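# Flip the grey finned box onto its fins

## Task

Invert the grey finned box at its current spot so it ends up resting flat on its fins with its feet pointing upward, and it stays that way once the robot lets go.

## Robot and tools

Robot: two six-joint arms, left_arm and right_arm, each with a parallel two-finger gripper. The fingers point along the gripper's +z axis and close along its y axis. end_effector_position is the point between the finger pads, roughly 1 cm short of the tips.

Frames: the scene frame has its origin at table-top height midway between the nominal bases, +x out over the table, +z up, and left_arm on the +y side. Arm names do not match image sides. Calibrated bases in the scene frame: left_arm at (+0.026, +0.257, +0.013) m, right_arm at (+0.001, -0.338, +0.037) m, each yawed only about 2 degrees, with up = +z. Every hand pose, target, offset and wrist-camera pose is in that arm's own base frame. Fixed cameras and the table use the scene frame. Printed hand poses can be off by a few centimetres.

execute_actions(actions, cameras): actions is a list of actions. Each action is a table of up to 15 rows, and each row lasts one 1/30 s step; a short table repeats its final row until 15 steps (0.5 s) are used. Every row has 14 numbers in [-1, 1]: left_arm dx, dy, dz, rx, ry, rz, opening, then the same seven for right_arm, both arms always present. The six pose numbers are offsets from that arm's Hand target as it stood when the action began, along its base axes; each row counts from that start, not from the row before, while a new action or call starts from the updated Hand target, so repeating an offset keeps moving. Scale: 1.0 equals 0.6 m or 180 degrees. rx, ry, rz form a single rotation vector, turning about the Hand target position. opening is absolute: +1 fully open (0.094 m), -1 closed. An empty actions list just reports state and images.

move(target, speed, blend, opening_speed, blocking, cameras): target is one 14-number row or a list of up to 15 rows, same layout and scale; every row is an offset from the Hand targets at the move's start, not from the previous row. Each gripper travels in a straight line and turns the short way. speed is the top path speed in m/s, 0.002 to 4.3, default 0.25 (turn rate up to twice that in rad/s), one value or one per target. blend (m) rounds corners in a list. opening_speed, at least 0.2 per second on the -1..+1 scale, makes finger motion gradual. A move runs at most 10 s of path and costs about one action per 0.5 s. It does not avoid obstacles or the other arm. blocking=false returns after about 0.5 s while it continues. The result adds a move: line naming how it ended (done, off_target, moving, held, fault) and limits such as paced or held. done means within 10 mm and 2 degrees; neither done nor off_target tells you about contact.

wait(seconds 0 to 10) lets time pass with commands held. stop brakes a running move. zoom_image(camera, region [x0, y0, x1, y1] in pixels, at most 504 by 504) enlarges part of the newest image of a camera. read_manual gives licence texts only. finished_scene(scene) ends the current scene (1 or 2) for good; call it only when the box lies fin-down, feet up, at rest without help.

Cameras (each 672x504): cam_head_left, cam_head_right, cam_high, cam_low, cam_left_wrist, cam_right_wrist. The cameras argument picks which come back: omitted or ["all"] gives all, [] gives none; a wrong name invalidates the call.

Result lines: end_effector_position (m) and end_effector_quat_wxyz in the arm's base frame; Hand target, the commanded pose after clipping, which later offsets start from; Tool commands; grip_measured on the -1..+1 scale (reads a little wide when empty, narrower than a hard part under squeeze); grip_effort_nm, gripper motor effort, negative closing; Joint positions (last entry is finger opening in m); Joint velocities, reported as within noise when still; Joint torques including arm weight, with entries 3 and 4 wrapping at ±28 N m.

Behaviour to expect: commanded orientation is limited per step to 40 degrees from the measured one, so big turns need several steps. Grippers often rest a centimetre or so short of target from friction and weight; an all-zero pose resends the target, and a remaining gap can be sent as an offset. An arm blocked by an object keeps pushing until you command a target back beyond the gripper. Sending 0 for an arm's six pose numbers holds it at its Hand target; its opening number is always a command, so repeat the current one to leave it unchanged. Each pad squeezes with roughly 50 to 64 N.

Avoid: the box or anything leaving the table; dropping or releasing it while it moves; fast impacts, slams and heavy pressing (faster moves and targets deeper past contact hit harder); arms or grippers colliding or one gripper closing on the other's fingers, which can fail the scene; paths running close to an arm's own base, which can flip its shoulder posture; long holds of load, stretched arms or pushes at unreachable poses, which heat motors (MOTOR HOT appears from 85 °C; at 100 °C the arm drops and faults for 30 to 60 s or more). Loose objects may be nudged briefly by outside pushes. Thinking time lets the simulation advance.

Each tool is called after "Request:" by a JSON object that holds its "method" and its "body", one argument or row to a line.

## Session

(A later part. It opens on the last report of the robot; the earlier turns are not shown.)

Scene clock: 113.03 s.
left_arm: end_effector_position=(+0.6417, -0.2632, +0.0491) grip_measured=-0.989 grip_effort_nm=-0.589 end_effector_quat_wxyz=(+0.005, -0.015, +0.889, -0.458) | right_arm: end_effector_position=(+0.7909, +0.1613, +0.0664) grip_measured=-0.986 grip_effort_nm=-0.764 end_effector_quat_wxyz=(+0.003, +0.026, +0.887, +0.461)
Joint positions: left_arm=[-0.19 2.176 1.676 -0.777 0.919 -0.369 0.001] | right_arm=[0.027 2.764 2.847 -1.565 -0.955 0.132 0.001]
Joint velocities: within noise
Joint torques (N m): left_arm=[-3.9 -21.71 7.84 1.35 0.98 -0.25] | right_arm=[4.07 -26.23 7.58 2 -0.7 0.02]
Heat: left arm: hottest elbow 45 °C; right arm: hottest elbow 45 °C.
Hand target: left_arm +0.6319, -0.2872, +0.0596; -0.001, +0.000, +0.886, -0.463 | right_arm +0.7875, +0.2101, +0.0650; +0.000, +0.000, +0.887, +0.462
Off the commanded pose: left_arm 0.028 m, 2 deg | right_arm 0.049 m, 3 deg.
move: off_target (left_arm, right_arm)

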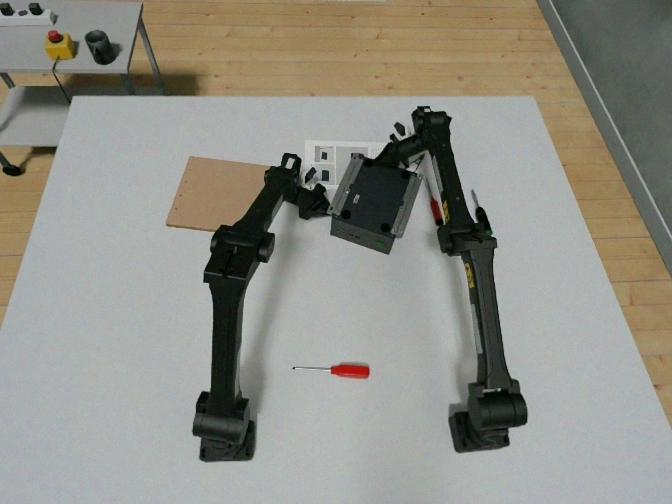

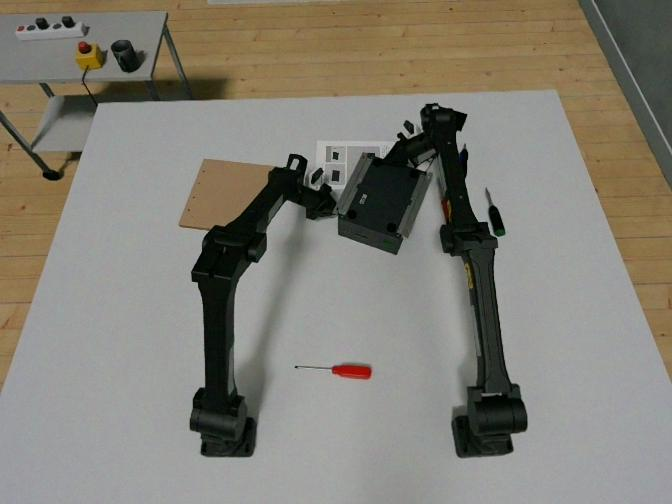

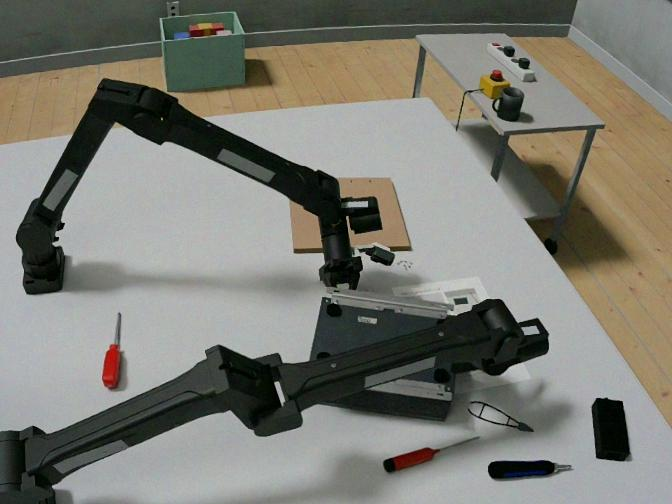

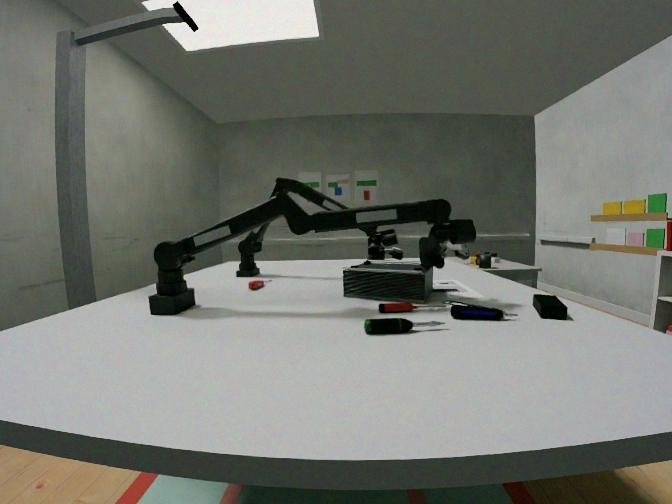

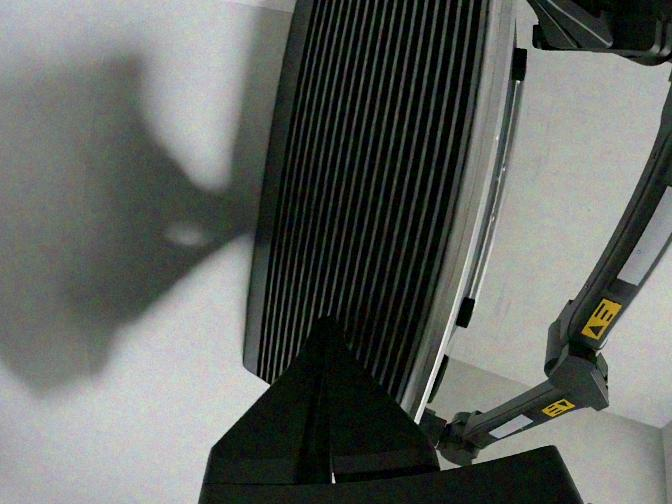

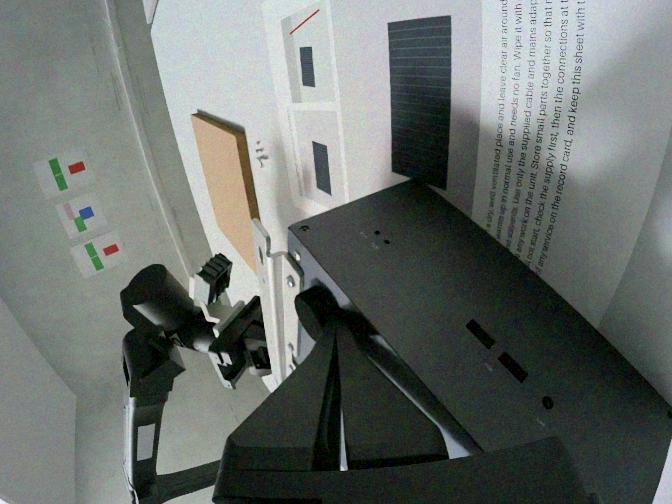

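Request:
{"method": "move", "body": {
  "target": [
    [0,0.08,0,0,0,0,-1,0.06,-0.1,0.03,0,0,0,-1],
    [0,0.08,0,0,0,0,-1,0.07,-0.09,-0.07,0,0,0,-1],
    [0,0.08,0,0,0,0,-1,0.06,-0.06,-0.07,0,0,0,-1],
    [0,0.08,0,0,0,0,-1,-0.17,-0.06,-0.05,0,0,0,-1]
  ],
  "speed": 0.12
}}

Scene clock: 128.97 s.
left_arm: end_effector_position=(+0.6310, -0.2424, +0.0487) grip_measured=-0.989 grip_effort_nm=-0.589 end_effector_quat_wxyz=(-0.008, -0.006, +0.887, -0.462) | right_arm: end_effector_position=(+0.6951, +0.1535, +0.0315) grip_measured=-0.986 grip_effort_nm=-0.759 end_effector_quat_wxyz=(+0.013, +0.006, +0.887, +0.461)
Joint positions: left_arm=[-0.159 2.17 1.664 -0.858 0.945 -0.277 0.001] | right_arm=[0.019 2.339 1.931 -1.084 -0.956 0.075 0.001]
Joint velocities: within noise
Joint torques (N m): left_arm=[-0.21 -21.6 8.06 0.66 0.72 0.02] | right_arm=[2.08 -24.06 6.2 0.4 -0.76 -0.01]
Heat: left arm: hottest elbow 43 °C; right arm: hottest elbow 43 °C.
Hand target: left_arm +0.6319, -0.2391, +0.0595; -0.001, -0.001, +0.886, -0.463 | right_arm +0.6854, +0.1741, +0.0351; +0.000, +0.000, +0.887, +0.462
Off the commanded pose: left_arm 0.011 m, 1 deg | right_arm 0.023 m, 2 deg.
elbow stopped short (right arm): the move would have taken joint 3 (elbow) straighter than the controller allows.
move: off_target (left_arm, right_arm)

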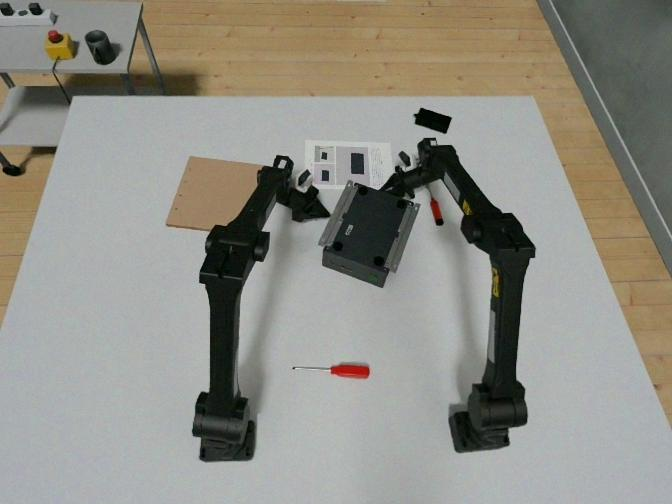

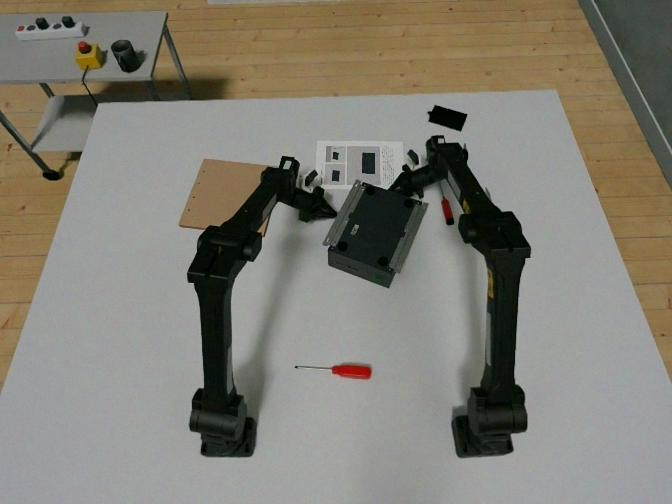

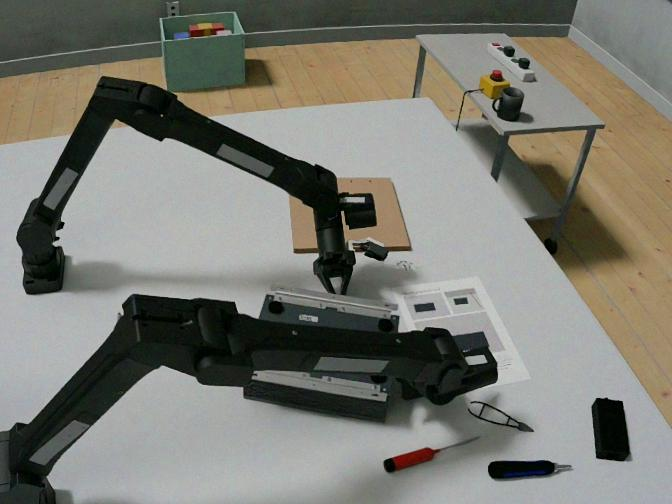

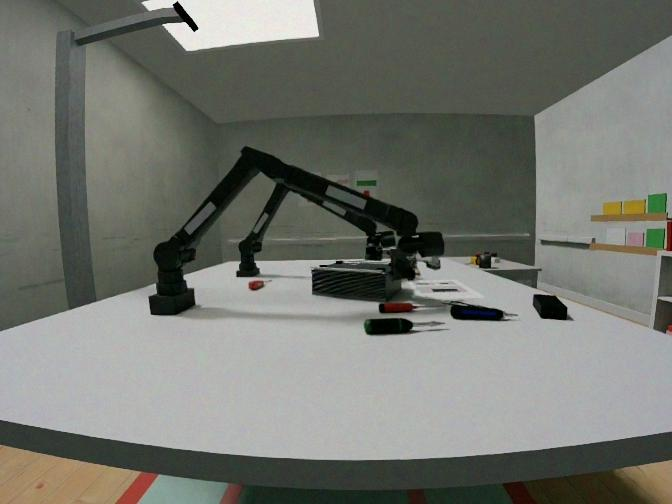

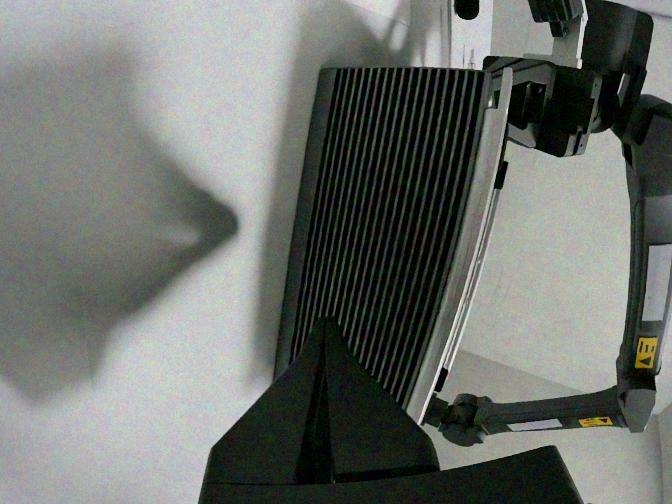

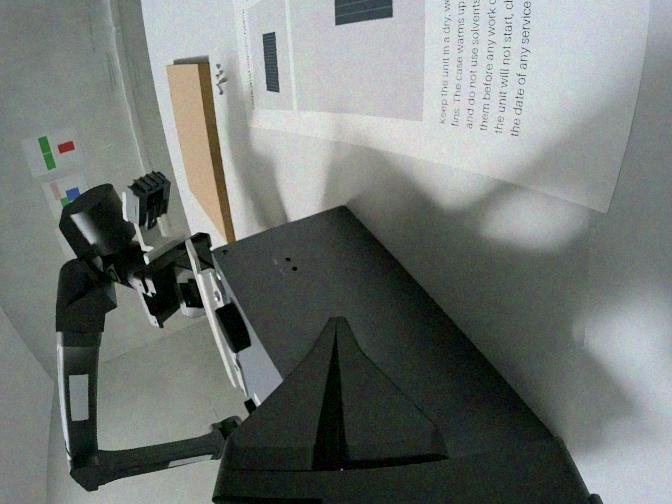

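Request:
{"method": "move", "body": {
  "target": [
    [0,0.24,0.03,0,0,0,-1,0.05,0.0,0.0,0,0,0,-1],
    [0,0.3,0.1,0,0,0,-1,0.04,-0.24,0.0,0,0,0,-1],
    [0,0.3,0.15,0,0,0,-1,-0.12,-0.24,-0.02,0,0,0,-1],
    [0,0.3,0.15,0,0,0,-1,-0.13,0.16,-0.02,0,0,0,-1]
  ],
  "speed": [0.2,0.2,0.2,0.1]
}}

Scene clock: 141.43 s.
left_arm: end_effector_position=(+0.6218, -0.0630, +0.1300) grip_measured=-0.989 grip_effort_nm=-0.589 end_effector_quat_wxyz=(-0.022, -0.014, +0.884, -0.466) | right_arm: end_effector_position=(+0.6198, +0.2237, +0.0163) grip_measured=-0.986 grip_effort_nm=-0.764 end_effector_quat_wxyz=(+0.012, +0.031, +0.891, +0.453)
Joint positions: left_arm=[0.126 2.141 1.838 -1.495 0.954 0.211 0.001] | right_arm=[0.139 2.151 1.535 -0.689 -0.913 0.339 0.001]
Joint velocities: within noise
Joint torques (N m): left_arm=[-0.56 -20.84 11.34 -0.08 0.53 0.01] | right_arm=[5.25 -20.19 6.87 1.46 -1.35 0.05]
Heat: left arm: hottest elbow 43 °C; right arm: hottest elbow 42 °C.
Hand target: left_arm +0.6320, -0.0591, +0.1495; -0.001, -0.001, +0.886, -0.463 | right_arm +0.6074, +0.2701, +0.0229; +0.000, +0.000, +0.887, +0.462
Off the commanded pose: left_arm 0.022 m, 3 deg | right_arm 0.048 m, 4 deg.
move: off_target (left_arm, right_arm)

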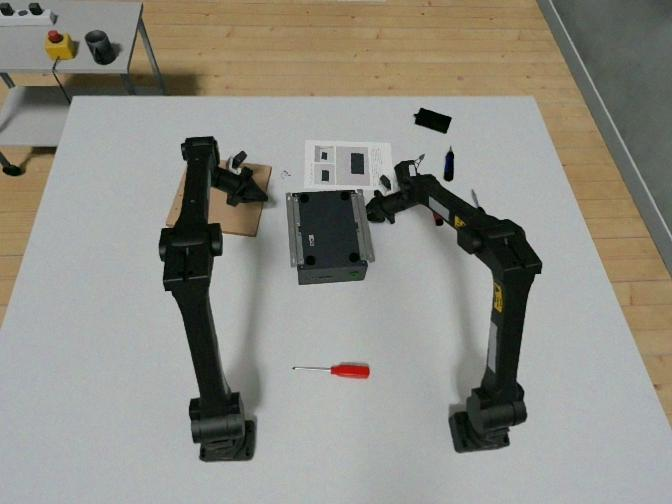

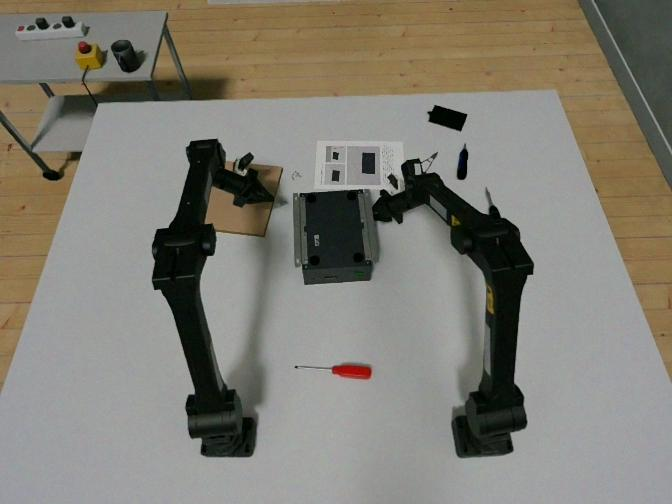

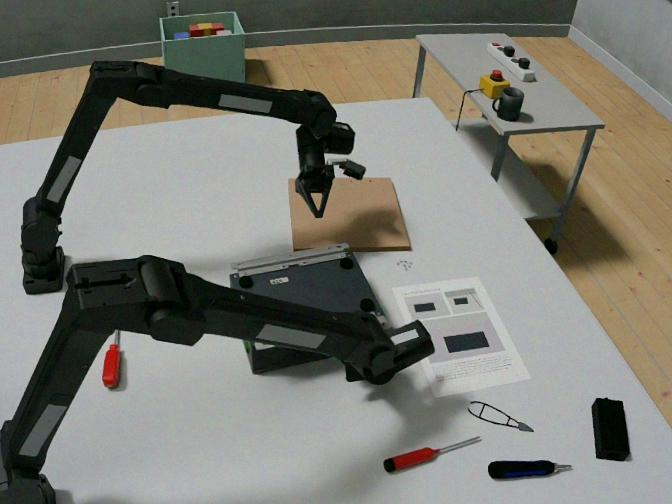

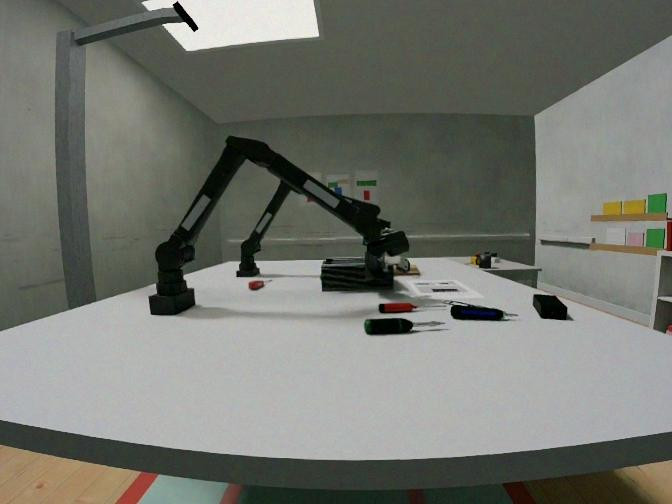

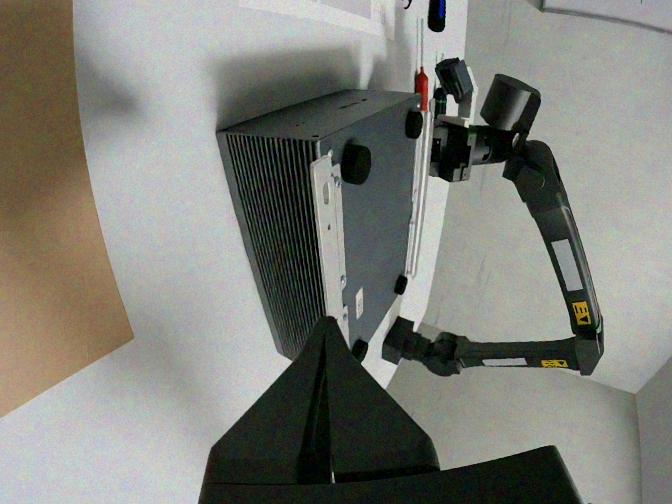

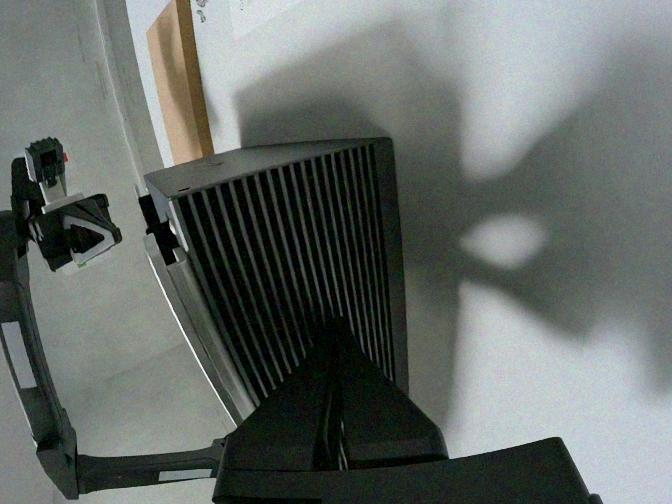

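Request:
{"method": "move", "body": {
  "target": [
    [0.19,0.0,0.0,0,0,0,-1,0.02,-0.19,0.0,0,0,0,-1],
    [0.2,-0.22,0.0,0,0,0,-1,0.3,-0.19,0.02,0,0,0,-1],
    [0.2,-0.22,-0.17,0,0,0,-1,0.3,-0.03,0.03,0,0,0,-1],
    [0.13,-0.22,-0.17,0,0,0,-1,0.2,-0.03,0.03,0,0,0,-1],
    [-0.185,-0.22,-0.17,0,0,0,-1,-0.1,-0.02,0.03,0,0,0,-1]
  ],
  "speed": [0.2,0.2,0.2,0.12,0.09]
}}

Scene clock: 156.90 s.
left_arm: end_effector_position=(+0.5389, -0.1739, +0.0523) grip_measured=-0.989 grip_effort_nm=-0.589 end_effector_quat_wxyz=(+0.022, -0.004, +0.887, -0.462) | right_arm: end_effector_position=(+0.5515, +0.2429, +0.0320) grip_measured=-0.986 grip_effort_nm=-0.764 end_effector_quat_wxyz=(-0.002, +0.012, +0.888, +0.460)
Joint positions: left_arm=[-0.061 1.937 1.27 -0.744 0.953 -0.153 0.001] | right_arm=[0.185 2.01 1.325 -0.618 -0.93 0.347 0.001]
Joint velocities: within noise
Joint torques (N m): left_arm=[-3.6 -16.62 5.19 0.53 0.78 -0.23] | right_arm=[1.44 -19.25 6.32 1.26 -0.58 0]
Heat: left arm: hottest elbow 43 °C; right arm: hottest elbow 41 °C.
Hand target: left_arm +0.5209, -0.1910, +0.0474; -0.001, -0.001, +0.886, -0.463 | right_arm +0.5474, +0.2581, +0.0411; +0.000, +0.000, +0.887, +0.462
Off the commanded pose: left_arm 0.025 m, 3 deg | right_arm 0.018 m, 1 deg.
move: off_target (left_arm, right_arm)

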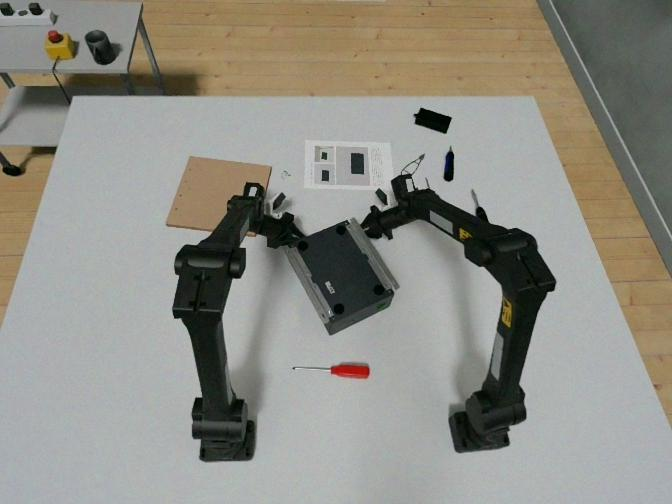

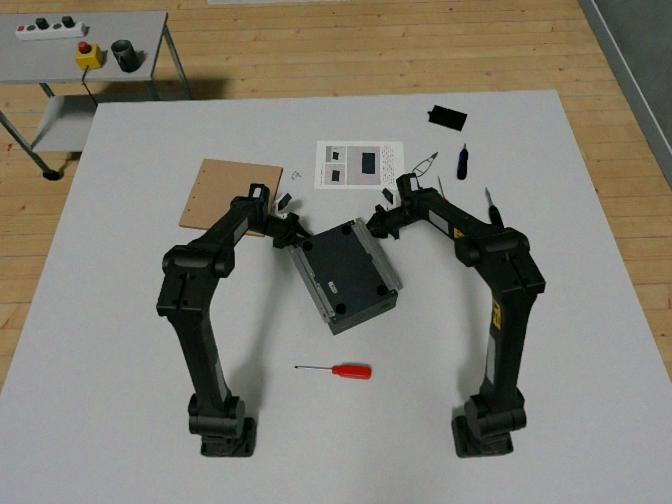

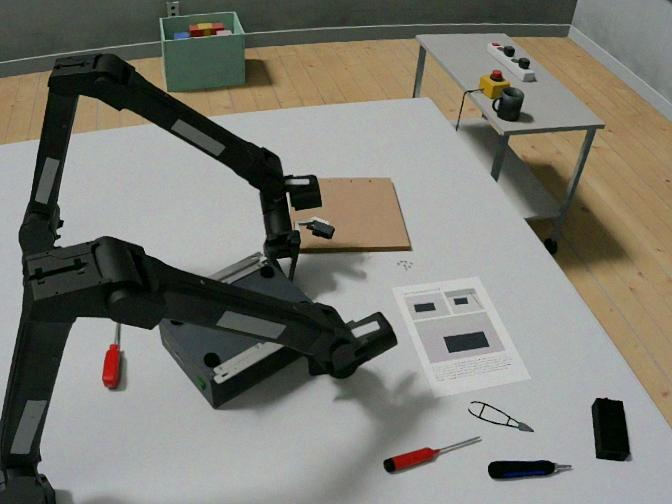

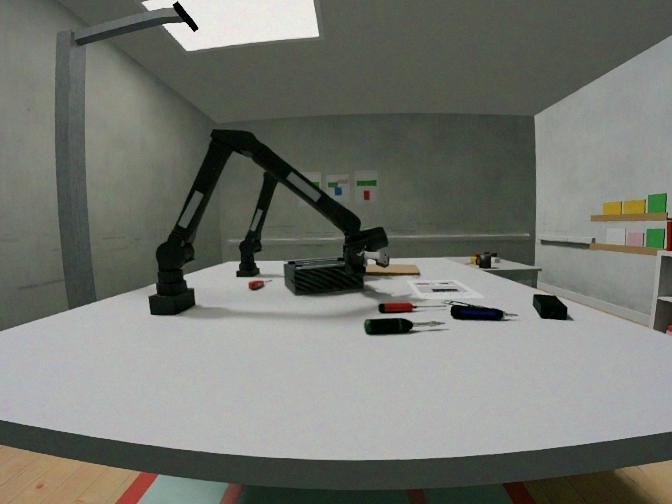

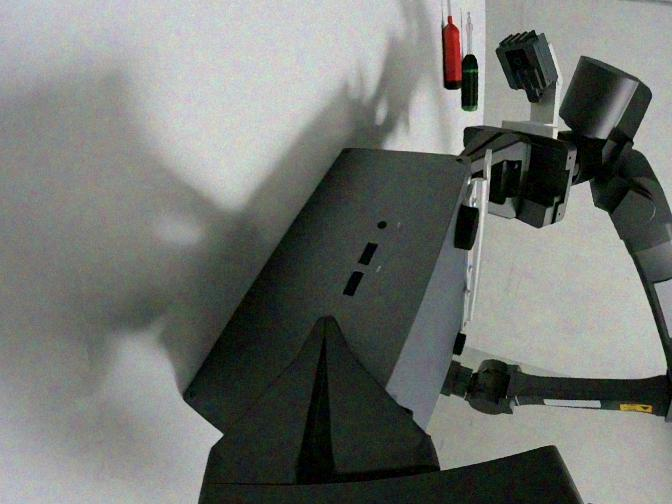

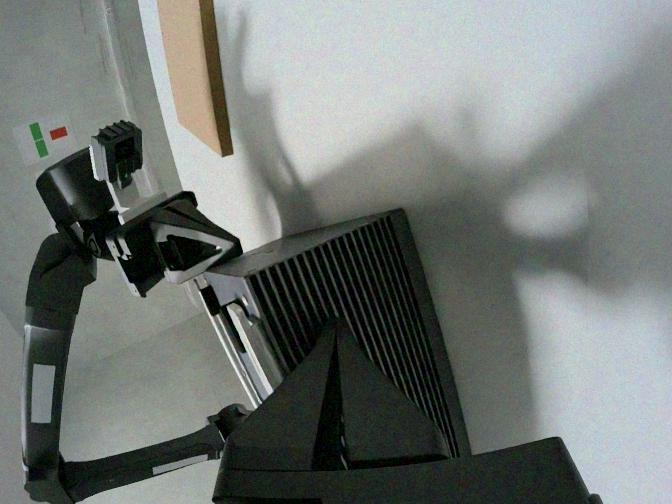

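Request:
{"method": "move", "body": {
  "target": [
    [0.08,0.1,0.06,0,0,0,-1,0.03,-0.3,0.0,0,0,0,-1],
    [0.1,0.25,0.2,0,0,0,-1,-0.23,-0.3,0.0,0,0,0,-1],
    [0.1,0.25,0.2,0,0,0,-1,-0.24,0.01,0.0,0,0,0,-1]
  ],
  "speed": [0.2,0.2,0.1]
}}

Scene clock: 168.37 s.
left_arm: end_effector_position=(+0.5693, -0.0444, +0.1697) grip_measured=-0.989 grip_effort_nm=-0.593 end_effector_quat_wxyz=(-0.005, -0.006, +0.885, -0.465) | right_arm: end_effector_position=(+0.4079, +0.2401, +0.0312) grip_measured=-0.986 grip_effort_nm=-0.759 end_effector_quat_wxyz=(+0.000, +0.025, +0.892, +0.452)
Joint positions: left_arm=[0.169 1.969 1.666 -1.512 0.945 0.28 0.001] | right_arm=[0.248 1.72 0.848 -0.343 -0.888 0.475 0.001]
Joint velocities: within noise
Joint torques (N m): left_arm=[-0.62 -15.38 11.45 -0.13 0.51 0.02] | right_arm=[3.14 -12.57 6.19 1.98 -1.13 0.06]
Heat: left arm: hottest elbow 43 °C; right arm: hottest elbow 41 °C.
Hand target: left_arm +0.5809, -0.0412, +0.1675; -0.001, -0.001, +0.886, -0.463 | right_arm +0.4034, +0.2641, +0.0410; +0.000, +0.000, +0.887, +0.462
Off the commanded pose: left_arm 0.012 m, 1 deg | right_arm 0.026 m, 3 deg.
move: off_target (left_arm, right_arm)

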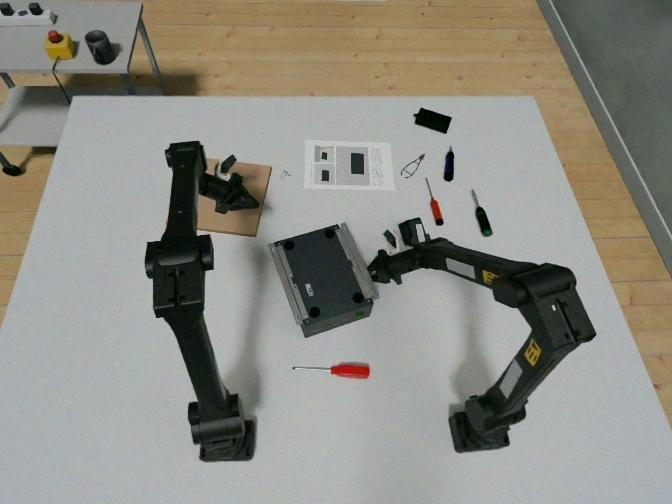

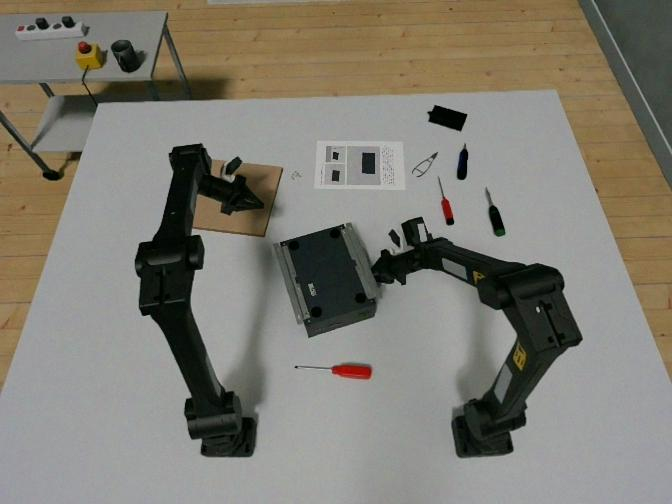

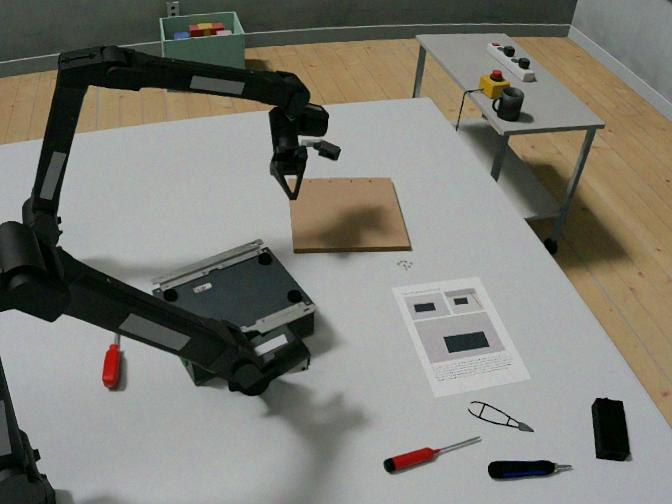

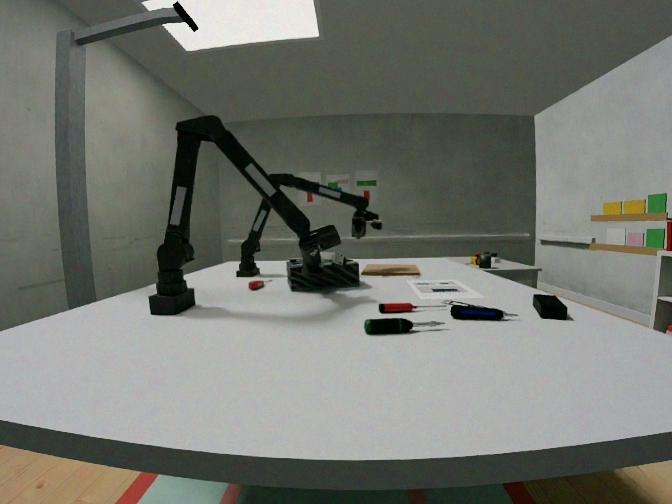

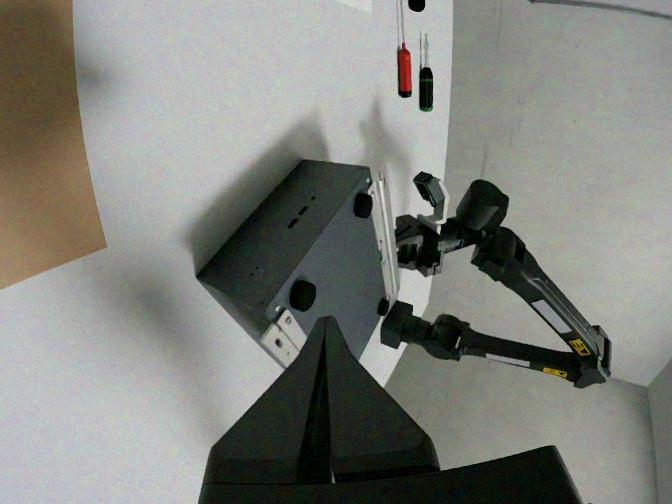

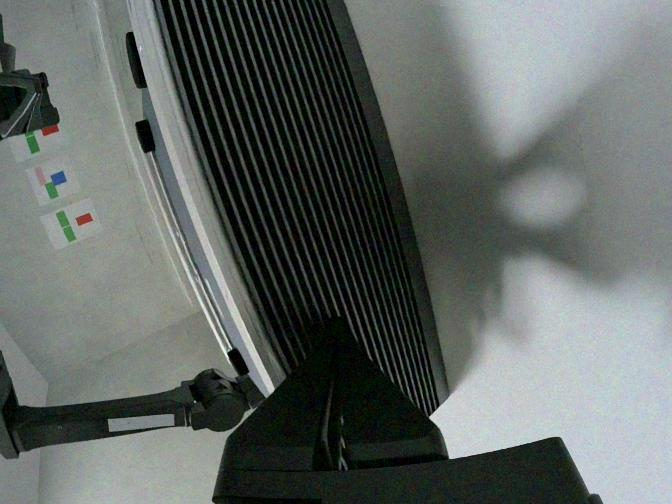

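Request:
{"method": "move", "body": {
  "target": [0,0.05,0.05,0,0,0,-1,0,-0.2,0.05,0,0,0,-1],
  "cameras": ["cam_high"]
}}

Request:
{"method": "finished_scene", "body": {
  "scene": 2
}}

Scene clock: 175.13 s.
left_arm: end_effector_position=(+0.5701, -0.0156, +0.1998) grip_measured=-0.989 grip_effort_nm=-0.589 end_effector_quat_wxyz=(-0.004, -0.006, +0.885, -0.465) | right_arm: end_effector_position=(+0.3885, +0.1465, +0.0650) grip_measured=-0.986 grip_effort_nm=-0.755 end_effector_quat_wxyz=(-0.011, +0.005, +0.887, +0.461)
Joint positions: left_arm=[0.218 1.977 1.757 -1.658 0.932 0.361 0.001] | right_arm=[0.016 1.642 0.873 -0.804 -0.959 0.027 0.001]
Joint velocities: within noise
Joint torques (N m): left_arm=[-0.44 -15.44 11.56 -0.27 0.49 0.01] | right_arm=[-1.2 -9.52 8.42 0.31 -0.7 -0.2]
Heat: left arm: hottest elbow 44 °C; right arm: hottest elbow 41 °C.
Hand target: left_arm +0.5810, -0.0111, +0.1974; -0.001, -0.001, +0.886, -0.463 | right_arm +0.4035, +0.1440, +0.0711; +0.000, +0.000, +0.887, +0.462
Off the commanded pose: left_arm 0.012 m, 1 deg | right_arm 0.016 m, 1 deg.
move: off_target (left_arm, right_arm)
Images, in order (width x height): cam_high 672x504.

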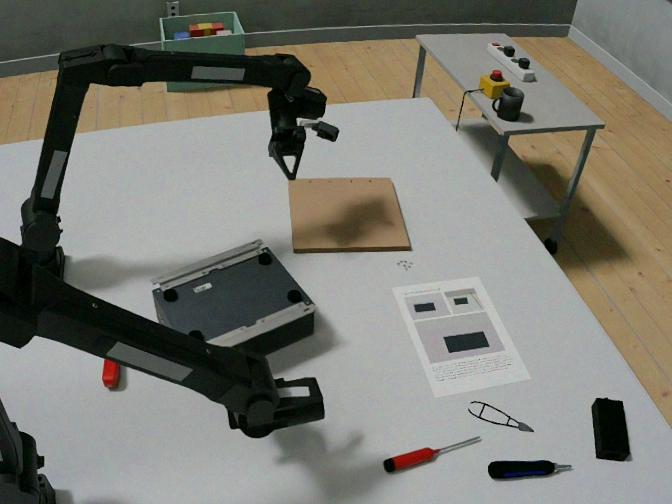

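The scene is finished: the task was done.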